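# Slide slip sheet under heat sink in gray crate

## Task

In the gray crate, get the thin slip sheet lying flat on the crate's floor beneath the finned heat sink, which must rest on the sheet with its fins pointing up; the gray crate must end up upright and level on the table.

## Robot and tools

Robot: two arms, left_arm (base near x -0.019, y +0.397) and right_arm (base near x +0.040, y -0.340), each ending in a five-finger hand; the left hand mirrors the right. Cameras: cam_high (overhead stand), cam_left_wrist, cam_right_wrist, all 672x504.

Scene frame: origin at table-top height midway between the arms, +x out over the table, +y toward left_arm, +z up. Reported positions are metres, orientations quat_wxyz, velocities m/s and rad/s, all in this frame. Reported poses can be off by a few cm.

Hand point: a point 0.05 m in front of the palm and 0.15 m out from the wrist flange. Its +z runs along the straight fingers, +y points out of the palm, +x runs across the palm away from the thumb on the right hand and toward the thumb on the left hand. Straight fingertips sit about 0.06-0.07 m past the point along +z and 0.06 m behind it along -y. A bracket on the little-finger side of the wrist sticks out and can strike things. With fingers held level, the wrist can sag below the point (up to 0.11 m palm down, 0.23 m palm up) and reach the table first.

One row = 28 numbers, each in [-1, 1], always covering both arms: left_arm dx, dy, dz, rx, ry, rz; left hand little, ring, middle, index, thumb_bend, thumb_turn, force_limit, speed; then right_arm's six pose numbers and right hand's eight in the same order. The six pose numbers are an offset, not a pose: counted from that arm's current Hand target, along that Hand target's own axes, with 1.0 = 0.6 m or 180 degrees; rx, ry, rz form one rotation vector. Six zeros keep or re-request the Hand target. The hand numbers are absolute targets: fingers and thumb_bend -1 straight, +1 curled; thumb_turn -1 beside the palm, +1 opposite the fingers. force_limit maps -1 to about 0 N and +1 to 10 N (15 N for the two thumb motors). speed rises from almost nothing at -1 to full at +0.48 and above. There is no 'leave unchanged' value: resend the last eight hand numbers you sent for that hand, or, if you never sent any, its hand_measured six plus hand_force_limit and hand_speed.

Grasping: with thumb_turn at +1 the hand holds objects roughly 0.035-0.065 m thick, handles down to 0.025 m. For a soft grip close with speed -0.94 or less. To grip harder, raise force_limit and send a target more closed than hand_measured; to loosen, send one more open.

execute_actions(actions, cameras): actions is a list of actions; each action is up to 15 rows, one per 1/30 s step, and a shorter action repeats its final row until 15 steps pass (0.5 s). Every row in an action is measured from the Hand target at that action's start, and each new action starts from the updated Hand target, so the same offset repeated keeps moving the arm. An empty actions list returns camera images; cameras takes names, ["all"] or [].

move(target, speed, blend, stop_force, zero, blocking, cameras): straight-line motion of each hand point. target is one 28-number row or up to 15 rows; every row is an offset from the Hand targets held when the move begins, not from the previous row. speed: m/s, 0.002 to 3.6, default 0.25 (turning up to twice that in rad/s), one value or one per target. blend: corner rounding in m for a list, 0 = stop at each. stop_force: 3 to 120 N, ends an arm's path when its wrist sensor feels that much push against the motion; unreliable while the hand rotates, and leave it out when backing off a contact. zero (only with stop_force): true re-zeroes first. blocking=false returns after about 0.5 s while the move continues (not allowed with stop_force). A move lasts 0.5 to 10 s and does not avoid obstacles or the other arm. Its extra 'move:' line reports done, off_target, moving, held or fault, and limits such as paced or held.

wait(seconds 0-10) lets time run. stop brakes a running move. zoom_image(camera, region [x0, y0, x1, y1], at most 504 px per side) enlarges part of that camera's latest image. show_instructions shows the reference pages. zero_wrist_force(arm) re-zeroes one wrist sensor. finished_scene(scene=1) ends the scene permanently.

Results: per arm end_effector_position, quat, velocities, 'Hand target' (the base for the next offsets; the hand often settles a little short, so send the remainder as an offset), joint positions and torques, Wrist force and Wrist torque in the hand's own axes plus a peak line, and per hand hand_measured, hand_stopped_by (moving, target, force, stalled, fault) and hand_load_n (a lost grip shows as load near 0). Action results also list positions at some steps. MOTOR HOT and fault lines may appear.

Cautions: commanded orientation is clipped to within 32 degrees of the current one per step. A net force near 150 N or a joint overload (wrist joints 26.6 N m) freezes that arm for 10 s; targets even slightly past a solid contact can trigger this. Keep the arms and hands from pressing on each other; the controller's clearance check is not reliable. Avoid sweeping a hand near its own arm's base. Long stretches or pushing at unreachable targets heat motors and can lock an arm 30-60 s. Do not drop, fling or slam parts, never let anything leave the table, and leave the crate upright and level before finishing.

Each tool is called after "Emit:" as name(argument=value, ...) on one line, values as JSON.

Reference images:

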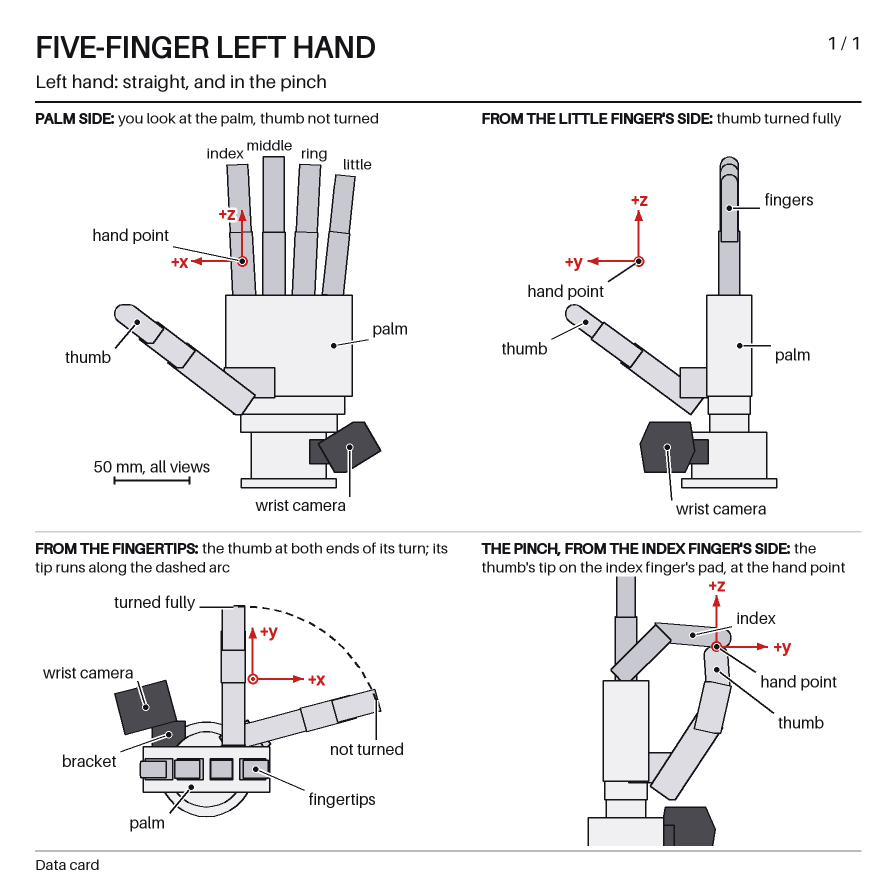

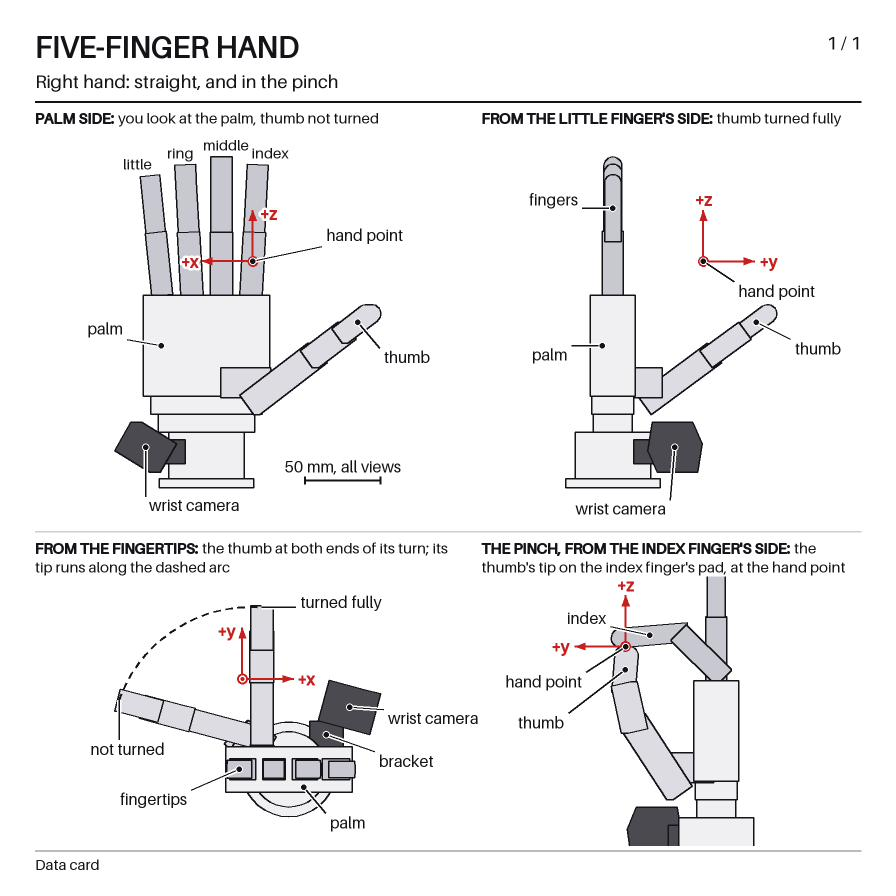

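## Session

Emit:
execute_actions(actions=[])

Scene clock: 0.00 s.
left_arm: end_effector_position=(+0.4113, +0.4732, +0.3252) hand_measured=(-1.000, -1.000, -1.000, -1.000, -1.000, -1.000) hand_load_n=(+0.0, +0.0, +0.0, +0.0, +0.0, +0.0) hand_stopped_by=(target, target, target, target, target, target) hand_force_limit=0.00 hand_speed=-0.80 end_effector_quat_wxyz=(+0.127, +0.604, +0.776, -0.126) | right_arm: end_effector_position=(+0.4844, -0.1168, +0.3931) hand_measured=(-1.000, -1.000, -1.000, -1.000, -1.000, -1.000) hand_load_n=(+0.0, +0.0, +0.0, +0.5, -0.5, +0.0) hand_stopped_by=(target, target, target, target, target, target) hand_force_limit=0.00 hand_speed=-0.80 end_effector_quat_wxyz=(-0.044, +0.903, -0.417, -0.099)
Joint positions: left_arm=[3.829 -1.738 -1.474 1.45 -1.264 0.452] | right_arm=[0.151 -0.768 0.346 2.116 1.392 -3.74]
Joint velocities: within noise
Joint torques (N m): no reading
Wrist force (N): no reading
Wrist torque (N m): no reading
Wrist force, peak (N): no reading
Hand target: left_arm +0.4113, +0.4732, +0.3252; +0.127, +0.604, +0.776, -0.126 | right_arm +0.4844, -0.1168, +0.3931; -0.044, +0.903, -0.417, -0.099

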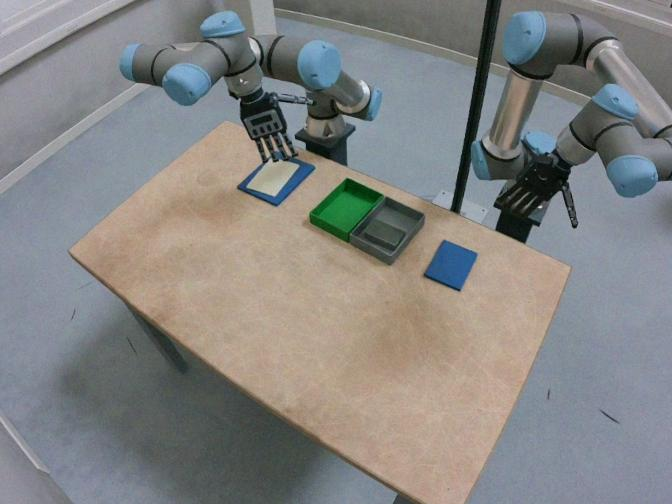

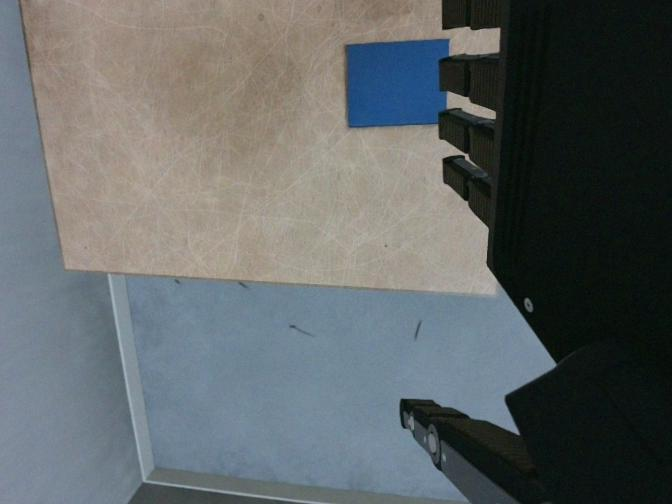

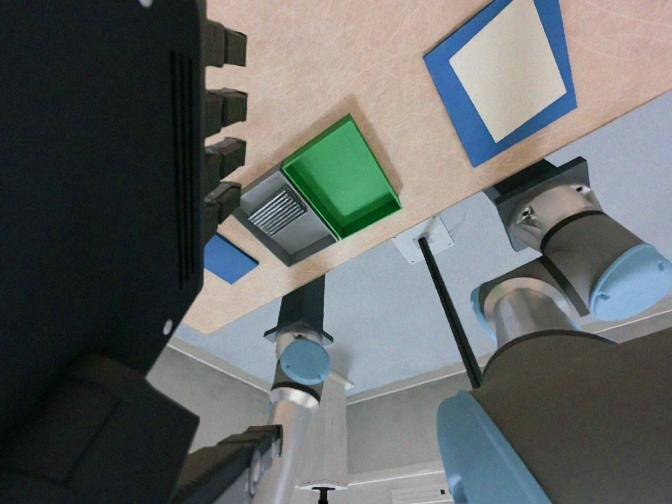

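Emit:
zoom_image(camera="cam_high", region=[220, 110, 500, 320])

Emit:
zoom_image(camera="cam_right_wrist", region=[190, 0, 600, 300])

Emit:
zoom_image(camera="cam_left_wrist", region=[200, 0, 504, 228])

Scaled by 1.800 from the camera's 672x504 image, which has a finer 960x720 frame.

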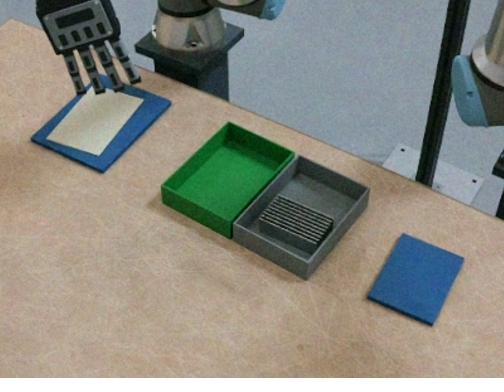

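Scaled by 1.229 from the camera's 672x504 image, which has a finer 960x720 frame.

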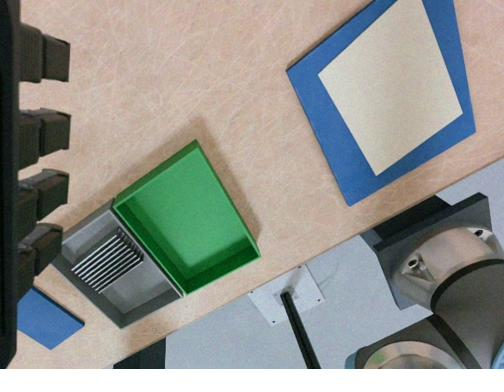

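Scaled by 1.658 from the camera's 672x504 image, which has a finer 960x720 frame.

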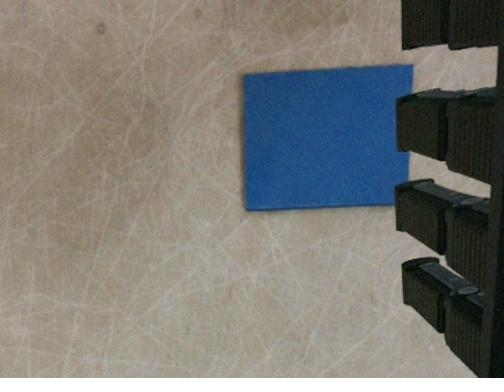

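Emit:
move(target=[-0.407, -0.053, 0.101, 0, 0, 0, -1, -1, -1, -1, -1, -1, 0, -0.8, 0.191, 0.337, 0.0325, 0, 0.2356, 0, -1, -1, -1, -1, -1, -1, 0, -0.8], cameras=["all"])

Scene clock: 65.93 s.
left_arm: end_effector_position=(+0.4411, +0.2233, +0.3552) hand_measured=(-1.000, -1.000, -1.000, -1.000, -1.000, -1.000) hand_load_n=(+0.0, +0.0, +0.0, +0.0, +0.0, +0.0) hand_stopped_by=(target, target, target, target, target, target) hand_force_limit=0.00 hand_speed=-0.80 end_effector_quat_wxyz=(+0.127, +0.604, +0.776, -0.126) | right_arm: end_effector_position=(+0.4004, -0.3300, +0.3499) hand_measured=(-1.000, -1.000, -1.000, -1.000, -1.000, -1.000) hand_load_n=(+0.0, +0.0, +0.0, +0.0, +0.0, +0.0) hand_stopped_by=(target, target, target, target, target, target) hand_force_limit=0.00 hand_speed=-0.80 end_effector_quat_wxyz=(+0.109, +0.877, -0.405, +0.234)
Joint positions: left_arm=[3.171 -1.821 -1.237 1.53 -1.213 -0.243] | right_arm=[0.007 -1.473 1.391 1.287 1.953 -3.945]
Joint torques (N m): left_arm=[-9.17 40.45 16.89 -4.48 1.86 -1.02] | right_arm=[9.01 -31.37 -10.12 -0.06 1.16 -0.9]
Wrist force (N): left_arm=[-0.1 -0.2 -0.1] | right_arm=[-0.2 -0.3 -0.3]
Wrist torque (N m): left_arm=[-0.02 0.00 0.00] | right_arm=[-0.07 -0.18 0.01]
Wrist force, peak (N): left_arm=[1.4 -0.1 -0.6] | right_arm=[-0.2 -1.3 0.0]
Hand target: left_arm +0.4411, +0.2232, +0.3553; +0.127, +0.604, +0.776, -0.126 | right_arm +0.4004, -0.3301, +0.3499; +0.110, +0.877, -0.404, +0.234
Off the commanded pose: left_arm 0.000 m, 0 deg | right_arm 0.000 m, 0 deg.
move: done

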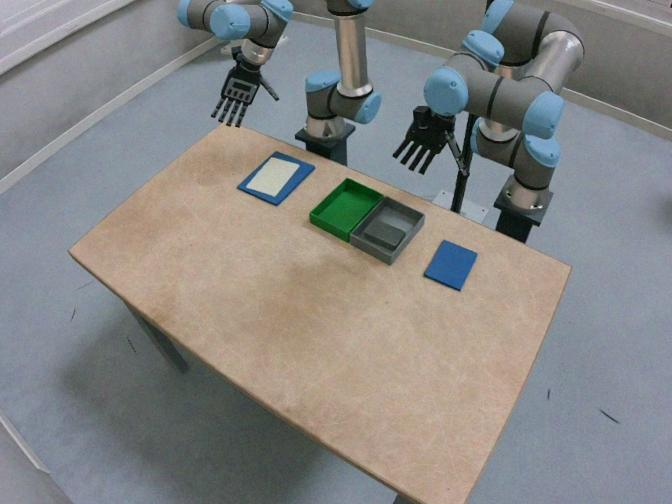

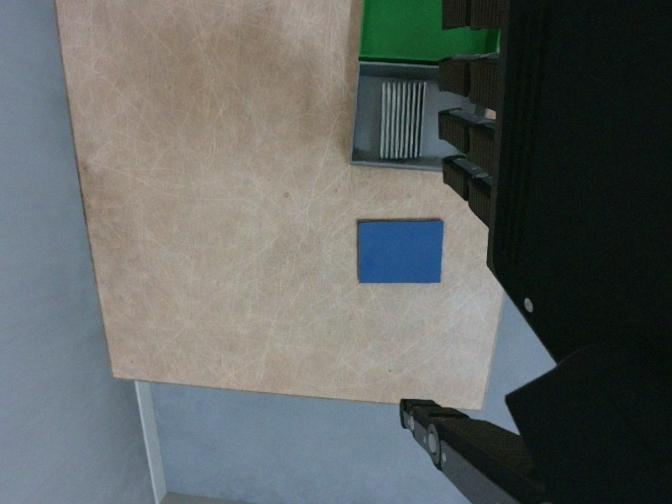

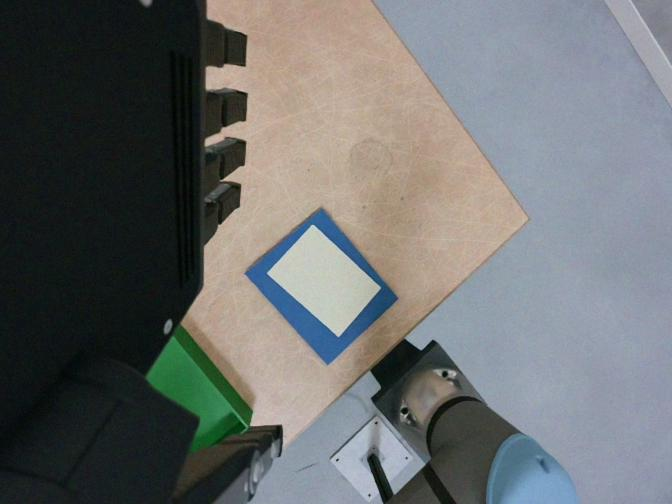

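Emit:
zoom_image(camera="cam_left_wrist", region=[330, 0, 504, 180])

Emit:
zoom_image(camera="cam_right_wrist", region=[220, 190, 430, 380])

Emit:
zoom_image(camera="cam_high", region=[230, 140, 480, 300])

Scaled by 2.800 from the camera's 672x504 image, which has a finer 960x720 frame.

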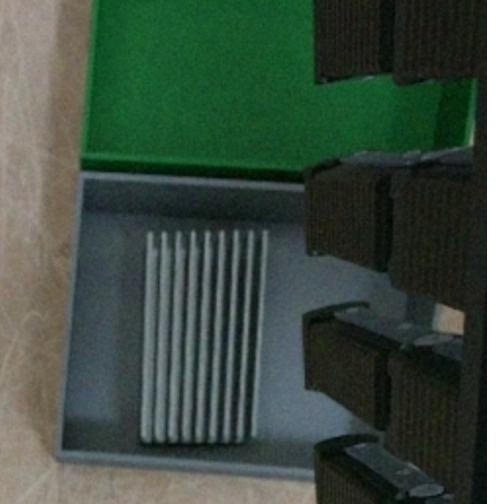

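Scaled by 2.400 from the camera's 672x504 image, which has a finer 960x720 frame.

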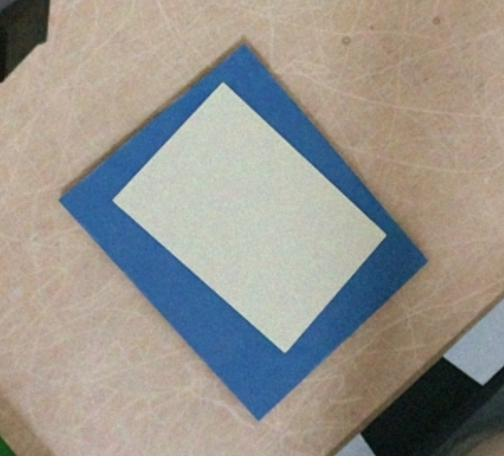

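Scaled by 2.016 from the camera's 672x504 image, which has a finer 960x720 frame.

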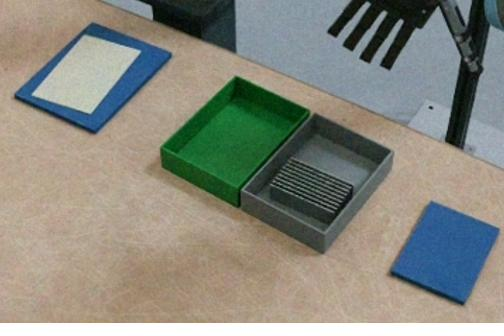

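Emit:
zoom_image(camera="cam_high", region=[230, 140, 330, 215])

Emit:
zoom_image(camera="cam_high", region=[340, 185, 440, 270])

Scaled by 5.040 from the camera's 672x504 image, which has a finer 960x720 frame.

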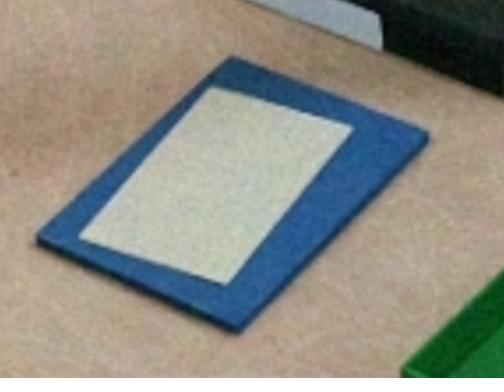

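Scaled by 5.040 from the camera's 672x504 image, which has a finer 960x720 frame.

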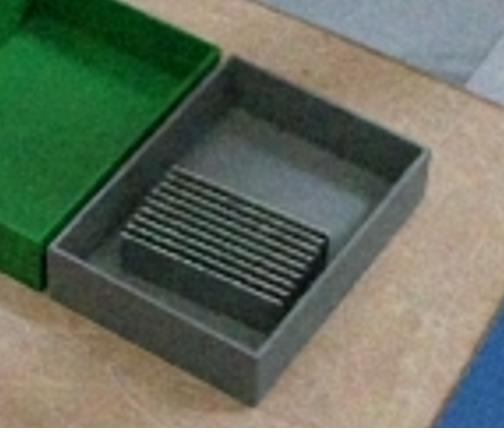

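Emit:
move(target=[-0.136, -0.1625, 0.333, -0.0995, -0.369, -0.792, -0.4, -0.4, -0.4, -0.4, -1, 1, 0, 0, -0.226, -0.043, 0.158, -0.189, -0.087, 0.705, 0.5, -1, 0.6, -1, -1, -1, 0, 0], cameras=["all"], speed=0.4)

Scene clock: 228.97 s.
left_arm: end_effector_position=(+0.3747, +0.0561, +0.2009) hand_measured=(-0.400, -0.400, -0.400, -0.400, -1.000, +1.000) hand_load_n=(+0.0, +0.0, +0.0, -0.5, +0.0, +0.0) hand_stopped_by=(target, target, target, target, target, target) hand_force_limit=0.00 hand_speed=0.00 end_effector_quat_wxyz=(-0.299, +0.639, -0.643, +0.299) | right_arm: end_effector_position=(+0.3742, -0.2602, +0.2000) hand_measured=(+0.500, -1.000, +0.600, -1.000, -1.000, -1.000) hand_load_n=(+0.0, +0.0, +0.0, +0.0, +0.0, +0.0) hand_stopped_by=(target, target, target, target, target, target) hand_force_limit=0.00 hand_speed=0.00 end_effector_quat_wxyz=(-0.001, +0.000, +1.000, -0.001)
Joint positions: left_arm=[2.596 -1.715 -1.696 2.631 -1.991 -3.521] | right_arm=[-0.354 -1.557 1.915 1.215 1.573 -1.956]
Joint torques (N m): left_arm=[7.78 34.95 8.65 0.61 -1.68 -1.96] | right_arm=[9.76 -11.18 -25.57 4.2 2.62 1.19]
Wrist force (N): left_arm=[-0.5 0.3 -0.4] | right_arm=[-0.4 -0.1 0.0]
Wrist torque (N m): left_arm=[0.10 0.05 -0.13] | right_arm=[-0.03 0.02 0.12]
Wrist force, peak (N): left_arm=[-0.5 0.9 -0.4] | right_arm=[0.0 -0.1 -0.9]
Hand target: left_arm +0.3748, +0.0562, +0.2009; -0.299, +0.639, -0.642, +0.299 | right_arm +0.3742, -0.2602, +0.2000; -0.001, +0.001, +1.000, -0.001
Off the commanded pose: left_arm 0.000 m, 0 deg | right_arm 0.000 m, 0 deg.
move: done

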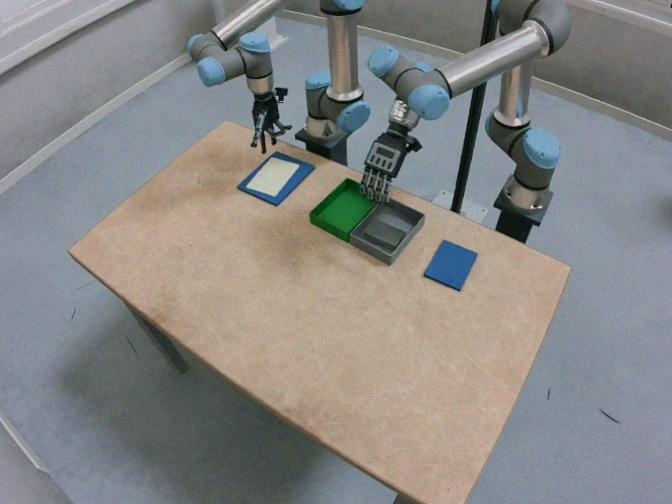

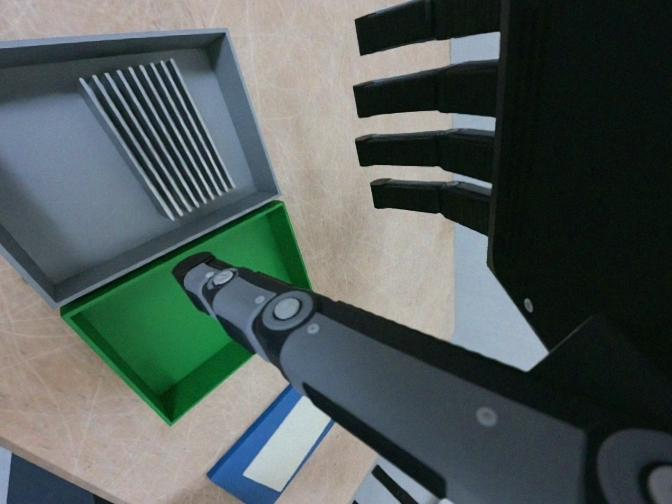

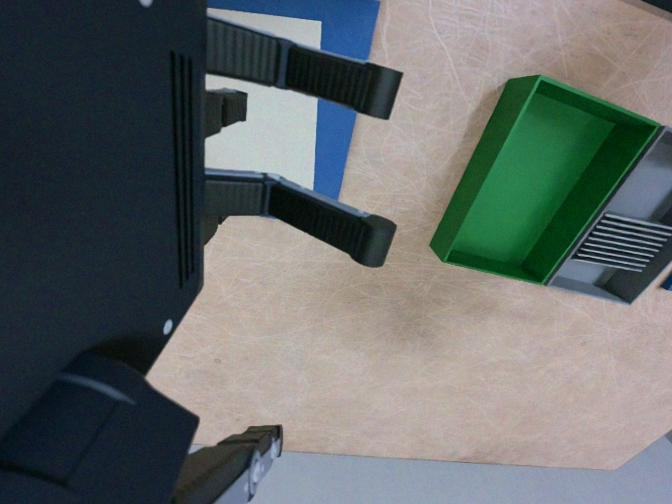

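Emit:
move(target=[-0.0367, 0.0707, 0.1238, 0,0,0, -0.4, -0.4, -0.4, -0.4, -1, 1, 0, 0, 0, 0, 0.167, 0,0,0, 0.5, -1, 0.6, -1, -1, -1, 0, 0], cameras=["all"])

Scene clock: 255.60 s.
left_arm: end_effector_position=(+0.4045, +0.0784, +0.1208) hand_measured=(-0.400, -0.400, -0.400, -0.400, -1.000, +1.000) hand_load_n=(+0.0, +0.0, +0.0, +0.0, +0.0, +0.0) hand_stopped_by=(target, target, target, target, target, target) hand_force_limit=0.00 hand_speed=0.00 end_effector_quat_wxyz=(-0.299, +0.639, -0.642, +0.299) | right_arm: end_effector_position=(+0.3739, -0.2604, +0.0999) hand_measured=(+0.500, -1.000, +0.600, -1.000, -1.000, -1.000) hand_load_n=(+0.0, +0.0, +0.0, +0.0, +0.0, +0.5) hand_stopped_by=(target, target, target, target, target, target) hand_force_limit=0.00 hand_speed=0.00 end_effector_quat_wxyz=(-0.001, +0.001, +1.000, -0.001)
Joint positions: left_arm=[2.688 -1.785 -1.826 2.857 -1.925 -3.453] | right_arm=[-0.355 -1.434 2.072 0.935 1.573 -1.957]
Joint torques (N m): left_arm=[-3.88 33.24 18.14 0.58 -1.6 -1.12] | right_arm=[9.48 -17.91 -14.7 0.48 -2.51 0.89]
Wrist force (N): left_arm=[-0.5 0.6 -0.1] | right_arm=[-0.3 0.1 -0.3]
Wrist torque (N m): left_arm=[0.12 0.06 0.00] | right_arm=[0.01 0.02 0.02]
Wrist force, peak (N): left_arm=[-0.9 1.5 1.2] | right_arm=[-0.2 -0.4 -1.8]
Hand target: left_arm +0.4045, +0.0783, +0.1208; -0.299, +0.639, -0.642, +0.299 | right_arm +0.3739, -0.2604, +0.0998; -0.001, +0.001, +1.000, -0.001
Off the commanded pose: left_arm 0.000 m, 0 deg | right_arm 0.000 m, 0 deg.
move: done

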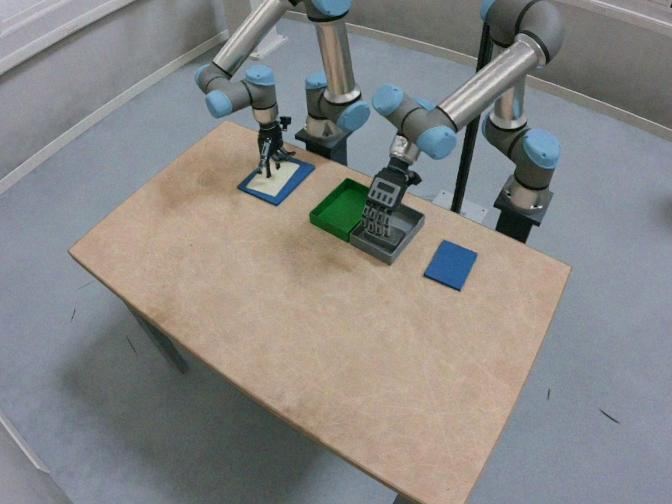

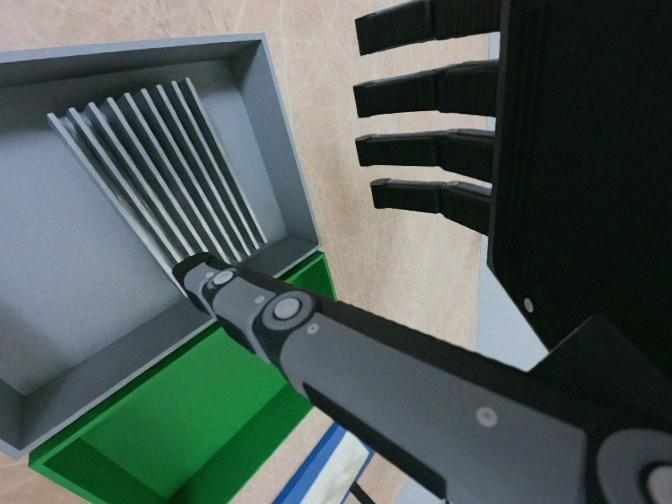

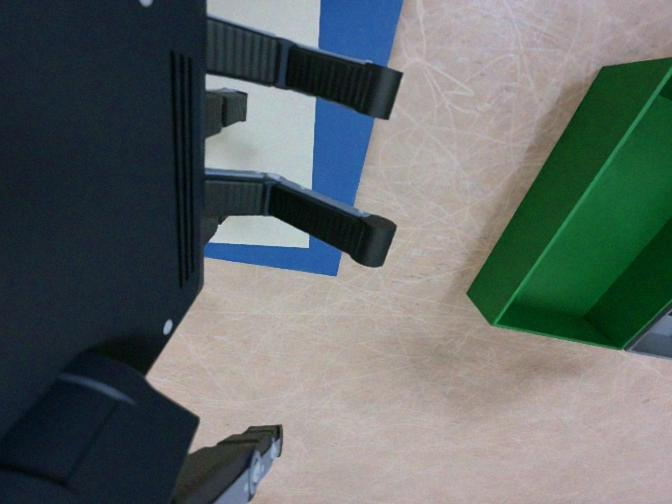

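Emit:
move(target=[0.0272, 0.0868, 0.0547, 0,0,0, -0.35, -0.35, -0.35, -0.35, -1, 1, 0, 0, 0, 0, 0.0667, 0,0,0, 0.5, -1, 0.6, -1, -1, -1, 0, 0], speed=0.05, stop_force=8, cameras=["all"])

Scene clock: 271.23 s.
left_arm: end_effector_position=(+0.3962, +0.0622, +0.0597) hand_measured=(-0.350, -0.350, -0.350, -0.350, -1.000, +1.000) hand_load_n=(+0.0, +0.0, +0.0, +0.0, +0.0, +0.5) hand_stopped_by=(target, target, target, target, target, target) hand_force_limit=0.00 hand_speed=0.00 end_effector_quat_wxyz=(-0.299, +0.639, -0.642, +0.299) | right_arm: end_effector_position=(+0.3738, -0.2604, +0.0755) hand_measured=(+0.500, -1.000, +0.600, -1.000, -1.000, -1.000) hand_load_n=(+0.0, +0.0, +0.0, +0.0, +0.0, +0.0) hand_stopped_by=(target, target, target, target, target, target) hand_force_limit=0.00 hand_speed=0.00 end_effector_quat_wxyz=(-0.001, +0.001, +1.000, -0.001)
Joint positions: left_arm=[2.639 -1.88 -1.885 2.998 -1.96 -3.489] | right_arm=[-0.355 -1.393 2.102 0.865 1.573 -1.957]
Joint torques (N m): left_arm=[11.32 42.24 24.11 -1.06 0.77 1.27] | right_arm=[9.23 -14.22 -21.72 -0.13 -1.72 -0.74]
Wrist force (N): left_arm=[-0.6 0.4 -0.3] | right_arm=[-0.5 -0.2 -9.6]
Wrist torque (N m): left_arm=[0.11 0.08 0.00] | right_arm=[0.50 0.15 0.00]
Wrist force, peak (N): left_arm=[-0.3 1.0 0.0] | right_arm=[-1.6 -0.6 -32.1]
Hand target: left_arm +0.3962, +0.0622, +0.0597; -0.299, +0.639, -0.642, +0.299 | right_arm +0.3738, -0.2604, +0.0755; -0.001, +0.001, +1.000, -0.001 (not the last commanded pose)
Off the commanded pose: left_arm 0.000 m, 0 deg | right_arm 0.016 m, 0 deg.
move: contact (right_arm)

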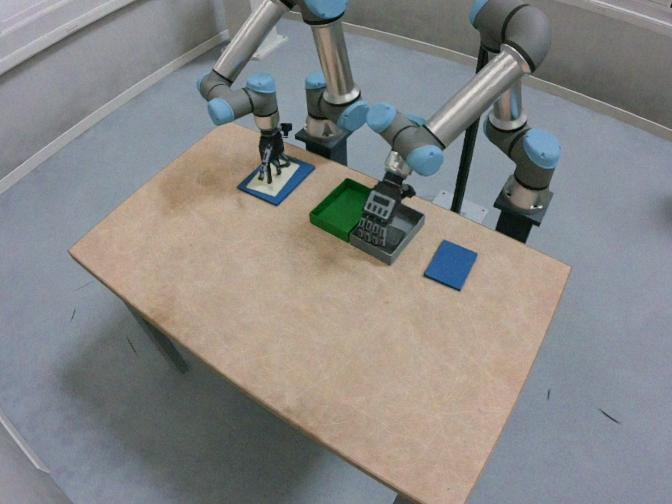

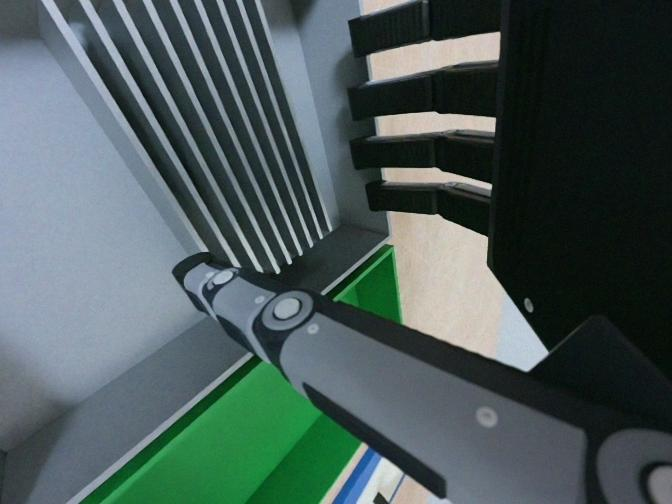

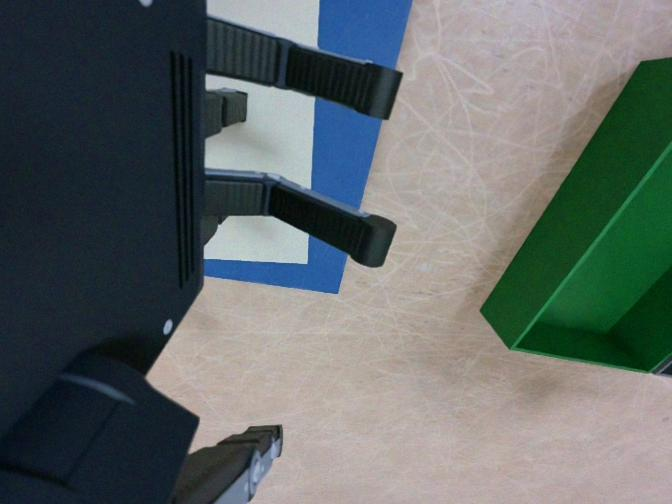

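Emit:
zoom_image(camera="cam_left_wrist", region=[150, 0, 504, 300])

Emit:
zoom_image(camera="cam_high", region=[340, 170, 440, 270])

Scaled by 1.424 from the camera's 672x504 image, which has a finer 960x720 frame.

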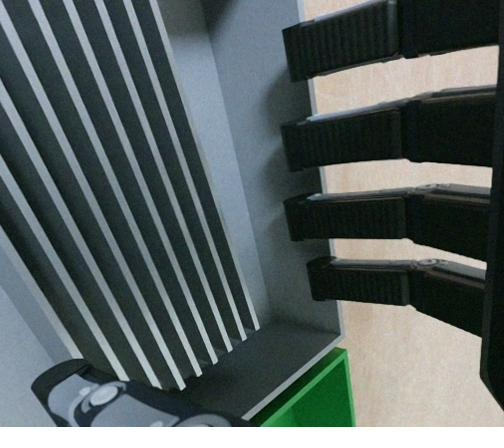

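Scaled by 5.040 from the camera's 672x504 image, which has a finer 960x720 frame.

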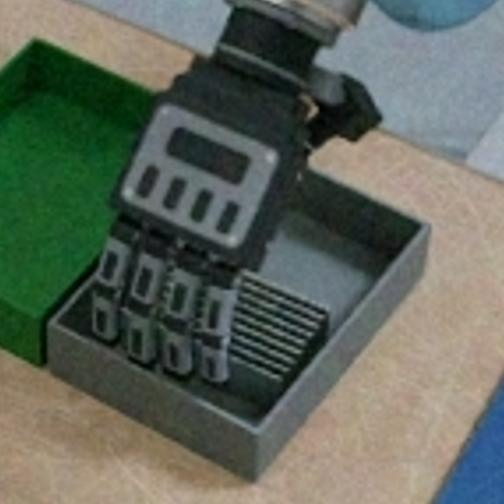

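Emit:
move(target=[[-0.0197, 0.0032, -0.0038, 0,0,0, -0.3, -0.3, -0.3, -0.3, -1, 1, 0, 0, 0, -0.01, 0, 0,0,0, 0.5, -1, 0.6, -1, -1, -1, 0, 0],[-0.0197, 0.0387, 0.0257, 0,0,0, -0.3, -0.3, -0.3, -0.3, -1, 1, 0, 0, 0, -0.0333, 0, 0,0,0, 0.5, -1, 0.6, -1, -1, -1, 0, 0]], speed=0.03, stop_force=10, cameras=["all"])

Scene clock: 299.97 s.
left_arm: end_effector_position=(+0.3931, +0.0741, +0.0321) hand_measured=(-0.300, -0.300, -0.300, -0.300, -1.000, +1.000) hand_load_n=(+0.0, +0.0, +0.0, +0.0, +0.0, +0.0) hand_stopped_by=(target, target, target, target, target, target) hand_force_limit=0.00 hand_speed=0.00 end_effector_quat_wxyz=(-0.299, +0.639, -0.642, +0.299) | right_arm: end_effector_position=(+0.3738, -0.2803, +0.0755) hand_measured=(+0.500, -1.000, +0.600, -1.000, -1.000, -1.000) hand_load_n=(+0.0, -1.5, +0.0, -1.0, +0.0, +0.0) hand_stopped_by=(target, target, target, target, target, target) hand_force_limit=0.00 hand_speed=0.00 end_effector_quat_wxyz=(-0.001, +0.001, +1.000, -0.001)
Joint positions: left_arm=[2.663 -1.898 -1.947 3.085 -1.943 -3.471] | right_arm=[-0.422 -1.395 2.104 0.864 1.573 -2.024]
Joint torques (N m): left_arm=[-7.78 40.34 23.32 -2.73 -0.75 0.04] | right_arm=[9.4 -28.29 1.21 -0.36 1.78 1.25]
Wrist force (N): left_arm=[-0.6 0.3 -0.2] | right_arm=[-0.1 2.2 -9.4]
Wrist torque (N m): left_arm=[0.10 0.08 -0.14] | right_arm=[0.41 0.19 0.13]
Wrist force, peak (N): left_arm=[-1.0 0.5 -0.3] | right_arm=[0.0 3.5 -9.7]
Hand target: left_arm +0.3931, +0.0741, +0.0321; -0.299, +0.639, -0.642, +0.299 | right_arm +0.3738, -0.2803, +0.0755; -0.001, +0.001, +1.000, -0.001
Off the commanded pose: left_arm 0.000 m, 0 deg | right_arm 0.000 m, 0 deg.
move: done

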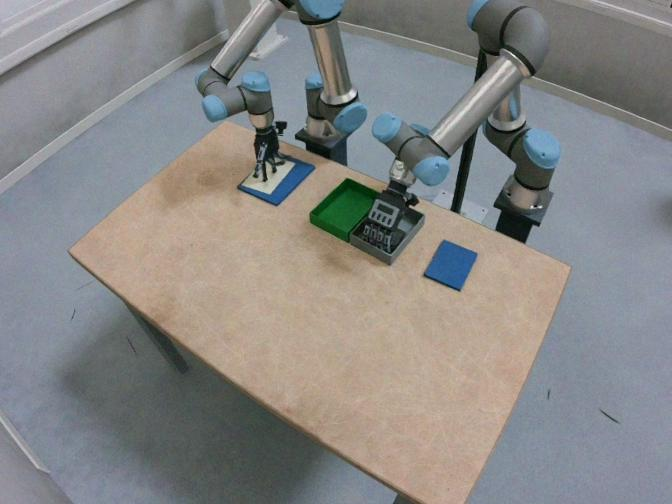

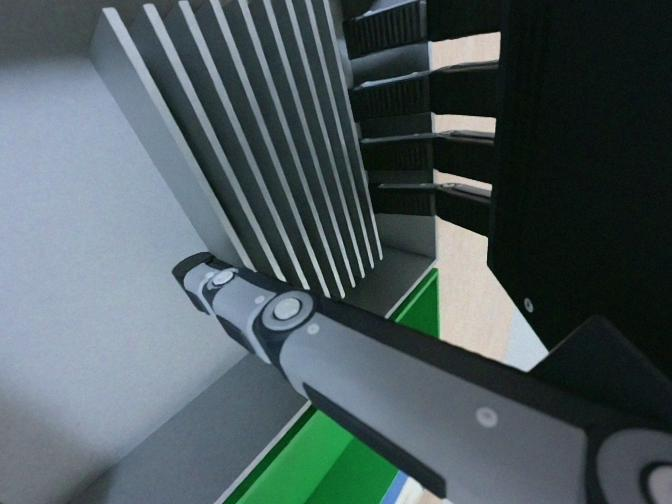

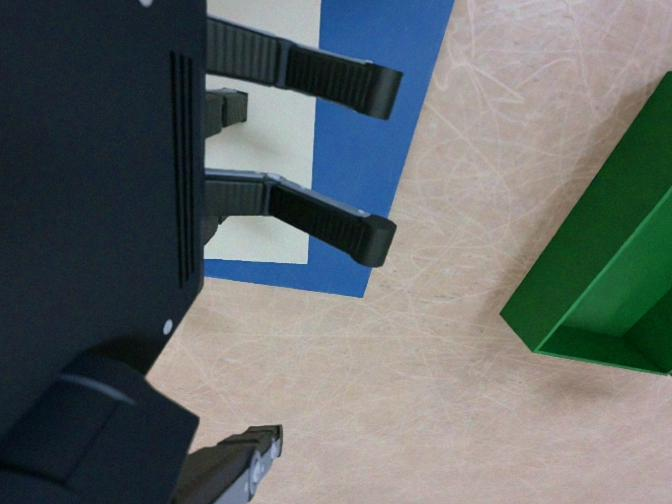

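Emit:
move(target=[0,0,0, 0,0,0, -0.15, -0.15, -0.15, -0.15, -1, 1, 0, -0.7, 0, -0.0667, 0, 0,0,0, 0.5, -1, 0.6, -1, -1, -1, 0, 0], speed=0.04, cameras=["all"])

Scene clock: 309.70 s.
left_arm: end_effector_position=(+0.3931, +0.0741, +0.0321) hand_measured=(-0.150, -0.150, -0.150, -0.150, -1.000, +1.000) hand_load_n=(+0.0, +0.0, +0.0, +0.0, +0.0, +0.0) hand_stopped_by=(target, target, target, target, target, target) hand_force_limit=0.00 hand_speed=-0.70 end_effector_quat_wxyz=(-0.299, +0.639, -0.642, +0.299) | right_arm: end_effector_position=(+0.3738, -0.3205, +0.0756) hand_measured=(+0.500, -1.000, +0.600, -1.000, -1.000, -1.000) hand_load_n=(+0.0, -1.0, +0.0, -0.5, -0.5, +0.0) hand_stopped_by=(target, target, target, target, target, target) hand_force_limit=0.00 hand_speed=0.00 end_effector_quat_wxyz=(-0.001, +0.001, +1.000, -0.001)
Joint positions: left_arm=[2.663 -1.898 -1.947 3.085 -1.943 -3.471] | right_arm=[-0.549 -1.389 2.096 0.866 1.574 -2.151]
Joint torques (N m): left_arm=[-0.3 41.18 19.19 -0.46 0.52 -0.2] | right_arm=[9.2 -22.7 -12.27 2.98 1.29 1.26]
Wrist force (N): left_arm=[-0.5 0.6 -0.2] | right_arm=[0.0 1.1 -8.1]
Wrist torque (N m): left_arm=[0.15 0.07 -0.14] | right_arm=[0.42 0.18 0.07]
Wrist force, peak (N): left_arm=[-0.6 0.8 -0.1] | right_arm=[-0.2 3.4 -9.4]
Hand target: left_arm +0.3931, +0.0741, +0.0321; -0.299, +0.639, -0.642, +0.299 | right_arm +0.3737, -0.3204, +0.0756; -0.001, +0.001, +1.000, -0.001
Off the commanded pose: left_arm 0.000 m, 0 deg | right_arm 0.000 m, 0 deg.
move: done

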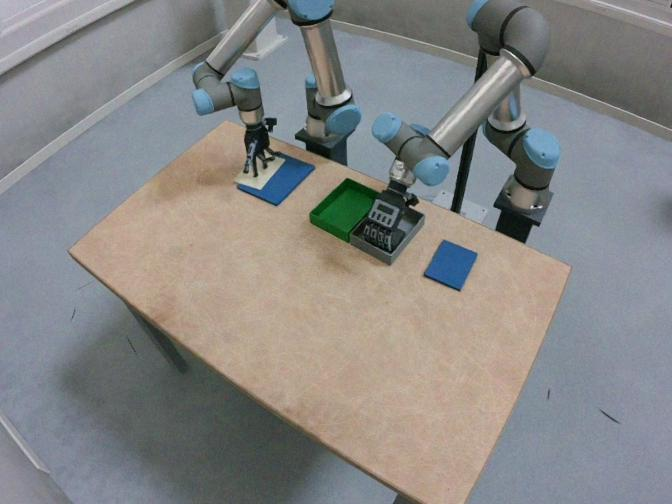

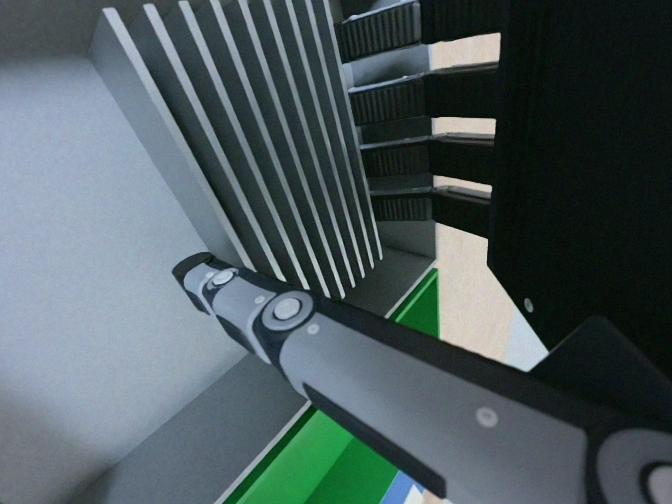

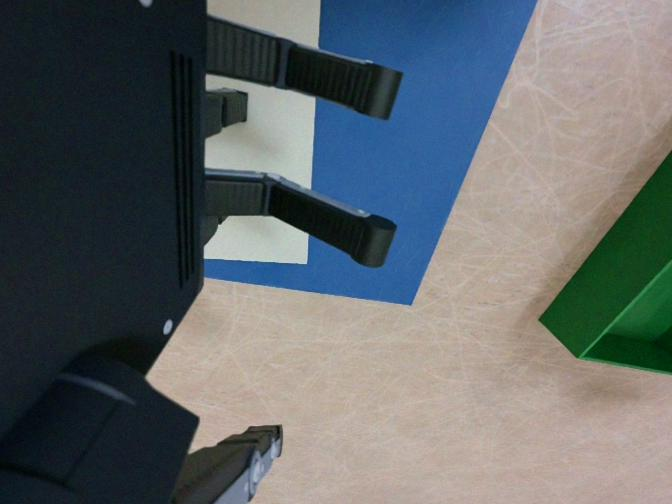

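Emit:
move(target=[[0,0,0, 0,0,0, -0.15, -0.15, -0.15, -0.15, -0.4, 1, 0.1, -0.8, 0, 0, -0.02, 0,0,0, 0.5, -1, 0.6, -1, -1, -1, 0, 0],[0,0,0, 0,0,0, -0.15, -0.15, -0.15, -0.15, -0.4, 1, 0.1, -0.8, 0, 0.05, -0.02, 0,0,0, 0.5, -1, 0.6, -1, -1, -1, 0, 0],[0,0,0, 0,0,0, -0.15, -0.15, -0.15, -0.15, -0.4, 1, 0.1, -0.8, 0, 0.05, -0.003, 0,0,0, 0.5, -1, 0.6, -1, -1, -1, 0, 0]], speed=0.05, cameras=["all"])

Emit:
move(target=[0,0,0, 0,0,0, -0.15, -0.15, -0.15, -0.15, -0.4, 1, 0.1, -0.8, 0, 0, 0.01, 0,0,0, 0.5, -1, 0.6, -1, -1, -1, 0, 0], speed=0.01, stop_force=7)

Scene clock: 318.30 s.
left_arm: end_effector_position=(+0.3931, +0.0741, +0.0321) hand_measured=(-0.150, -0.150, -0.150, -0.150, -0.828, +1.000) hand_load_n=(+0.5, +0.0, +4.0, +4.0, +8.5, -0.5) hand_stopped_by=(target, target, target, target, force, target) hand_force_limit=0.10 hand_speed=-0.80 end_effector_quat_wxyz=(-0.299, +0.639, -0.642, +0.299) | right_arm: end_effector_position=(+0.3737, -0.2903, +0.0773) hand_measured=(+0.500, -1.000, +0.600, -1.000, -1.000, -1.000) hand_load_n=(+0.5, +0.0, -0.5, +0.0, +0.0, +0.0) hand_stopped_by=(target, target, target, target, target, target) hand_force_limit=0.00 hand_speed=0.00 end_effector_quat_wxyz=(-0.002, +0.000, +1.000, -0.001)
Joint positions: left_arm=[2.663 -1.898 -1.947 3.085 -1.943 -3.471] | right_arm=[-0.455 -1.398 2.101 0.87 1.573 -2.057]
Joint torques (N m): left_arm=[8.46 37.43 6.79 0.96 0.36 -0.05] | right_arm=[-11.64 -31.03 -23.77 4.36 2.2 0.16]
Wrist force (N): left_arm=[-0.6 -0.7 -2.0] | right_arm=[-0.7 -0.4 0.2]
Wrist torque (N m): left_arm=[0.21 0.05 -0.15] | right_arm=[-0.08 0.07 0.10]
Wrist force, peak (N): left_arm=[-0.7 -1.3 -3.0] | right_arm=[-0.4 0.4 -9.0]
Hand target: left_arm +0.3931, +0.0741, +0.0321; -0.299, +0.639, -0.642, +0.299 | right_arm +0.3738, -0.2904, +0.0774; -0.001, +0.001, +1.000, -0.001
Off the commanded pose: left_arm 0.000 m, 0 deg | right_arm 0.000 m, 0 deg.
move: done

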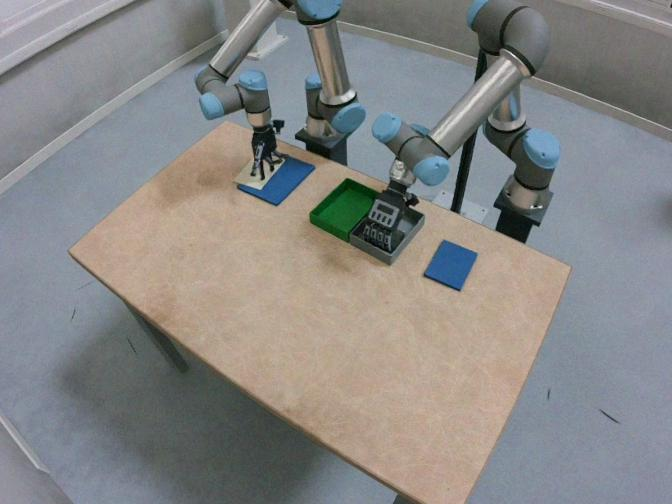

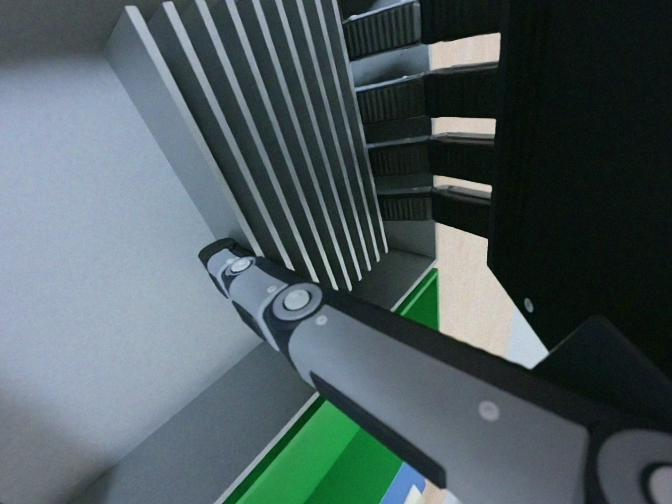

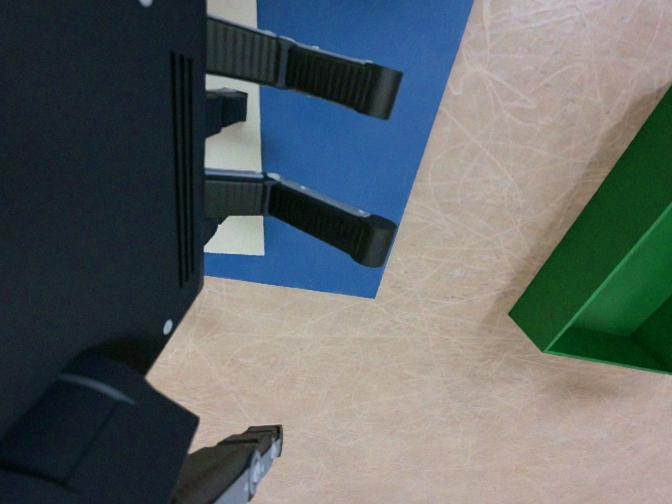

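Scene clock: 319.50 s.
left_arm: end_effector_position=(+0.3931, +0.0741, +0.0321) hand_measured=(-0.150, -0.150, -0.150, -0.150, -0.828, +1.000) hand_load_n=(+0.0, +0.0, +4.0, +4.0, +8.5, -0.5) hand_stopped_by=(target, target, target, target, force, target) hand_force_limit=0.10 hand_speed=-0.80 end_effector_quat_wxyz=(-0.299, +0.639, -0.642, +0.299) | right_arm: end_effector_position=(+0.3739, -0.2904, +0.0757) hand_measured=(+0.500, -1.000, +0.600, -1.000, -1.000, -1.000) hand_load_n=(+0.0, +0.0, +0.0, +0.0, +0.0, +0.0) hand_stopped_by=(target, target, target, target, target, target) hand_force_limit=0.00 hand_speed=0.00 end_effector_quat_wxyz=(-0.001, +0.001, +1.000, -0.001)
Joint positions: left_arm=[2.663 -1.898 -1.947 3.085 -1.943 -3.471] | right_arm=[-0.455 -1.395 2.103 0.864 1.573 -2.057]
Joint torques (N m): left_arm=[8.34 37.72 9.15 0.79 0.6 -0.18] | right_arm=[-7.39 -28.96 -22 3.94 2.17 -0.21]
Wrist force (N): left_arm=[-0.4 -1.2 -2.6] | right_arm=[-0.7 -0.4 -7.6]
Wrist torque (N m): left_arm=[0.19 0.01 -0.13] | right_arm=[0.37 0.15 0.08]
Wrist force, peak (N): left_arm=[-0.5 -1.1 -3.1] | right_arm=[-1.1 -0.5 -12.1]
Hand target: left_arm +0.3931, +0.0741, +0.0321; -0.299, +0.639, -0.642, +0.299 | right_arm +0.3739, -0.2904, +0.0757; -0.001, +0.000, +1.000, -0.001 (not the last commanded pose)
Off the commanded pose: left_arm 0.000 m, 0 deg | right_arm 0.004 m, 0 deg.
move: contact (right_arm)

Emit:
move(target=[0,-0.0257,-0.0213, 0,0,0, -0.15, -0.15, -0.15, -0.15, -0.4, 1, 0.1, -0.8, 0, -0.0583, 0, 0,0,0, 0.5, -1, 0.6, -1, -1, -1, 0, 0], speed=0.03, cameras=["all"])

Scene clock: 323.73 s.
left_arm: end_effector_position=(+0.3933, +0.0740, +0.0523) hand_measured=(-0.150, -0.150, -0.150, -0.150, -0.828, +1.000) hand_load_n=(+0.0, +0.0, +3.0, +3.5, +5.5, -1.0) hand_stopped_by=(target, target, target, target, force, target) hand_force_limit=0.10 hand_speed=-0.80 end_effector_quat_wxyz=(-0.299, +0.639, -0.642, +0.299) | right_arm: end_effector_position=(+0.3739, -0.3255, +0.0757) hand_measured=(+0.500, -1.000, +0.600, -1.000, -1.000, -1.000) hand_load_n=(+0.5, -1.0, -0.5, -0.5, +0.0, +0.0) hand_stopped_by=(target, target, target, target, target, target) hand_force_limit=0.00 hand_speed=0.00 end_effector_quat_wxyz=(-0.001, +0.001, +1.000, -0.001)
Joint positions: left_arm=[2.663 -1.866 -1.927 3.032 -1.943 -3.471] | right_arm=[-0.564 -1.388 2.094 0.866 1.573 -2.166]
Joint torques (N m): left_arm=[9.72 23.23 10.61 1.12 0.66 -0.23] | right_arm=[9.99 -22.28 -13.63 3.18 1.94 1.12]
Wrist force (N): left_arm=[-0.5 1.8 0.8] | right_arm=[0.0 1.0 -6.6]
Wrist torque (N m): left_arm=[0.15 0.08 -0.17] | right_arm=[0.29 0.16 0.07]
Wrist force, peak (N): left_arm=[-0.6 -1.6 -2.9] | right_arm=[-0.6 3.1 -7.4]
Hand target: left_arm +0.3933, +0.0741, +0.0521; -0.299, +0.639, -0.642, +0.299 | right_arm +0.3738, -0.3254, +0.0757; -0.001, +0.000, +1.000, -0.001
Off the commanded pose: left_arm 0.000 m, 0 deg | right_arm 0.000 m, 0 deg.
move: done

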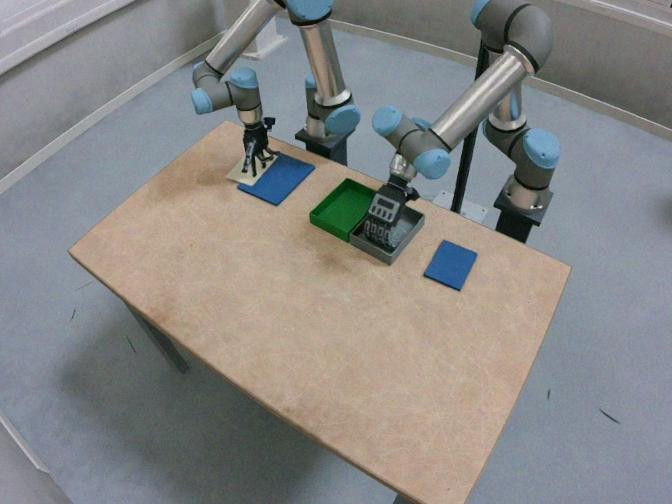

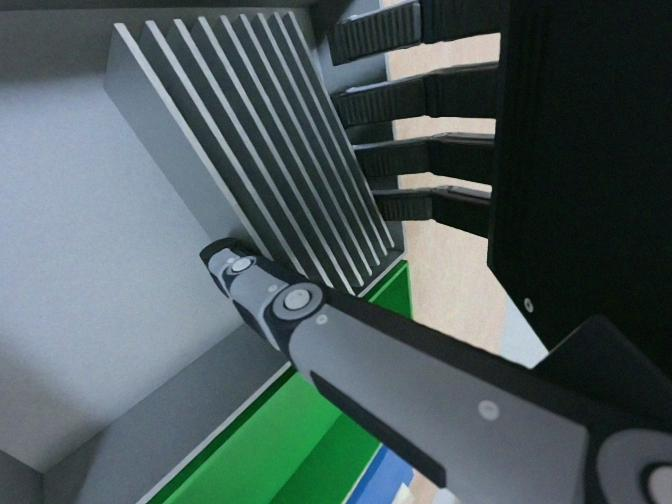

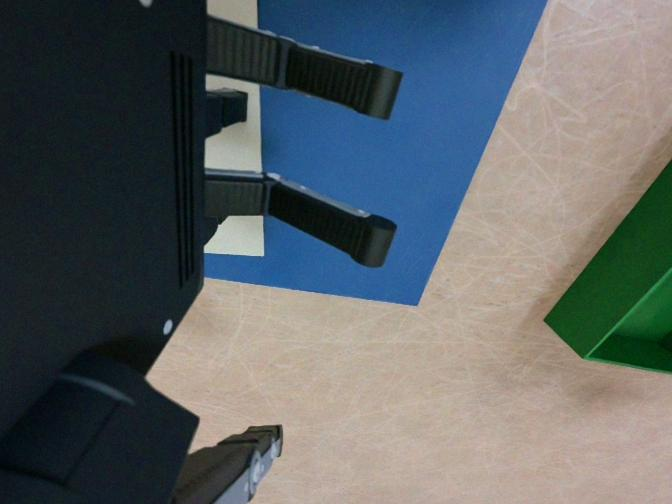

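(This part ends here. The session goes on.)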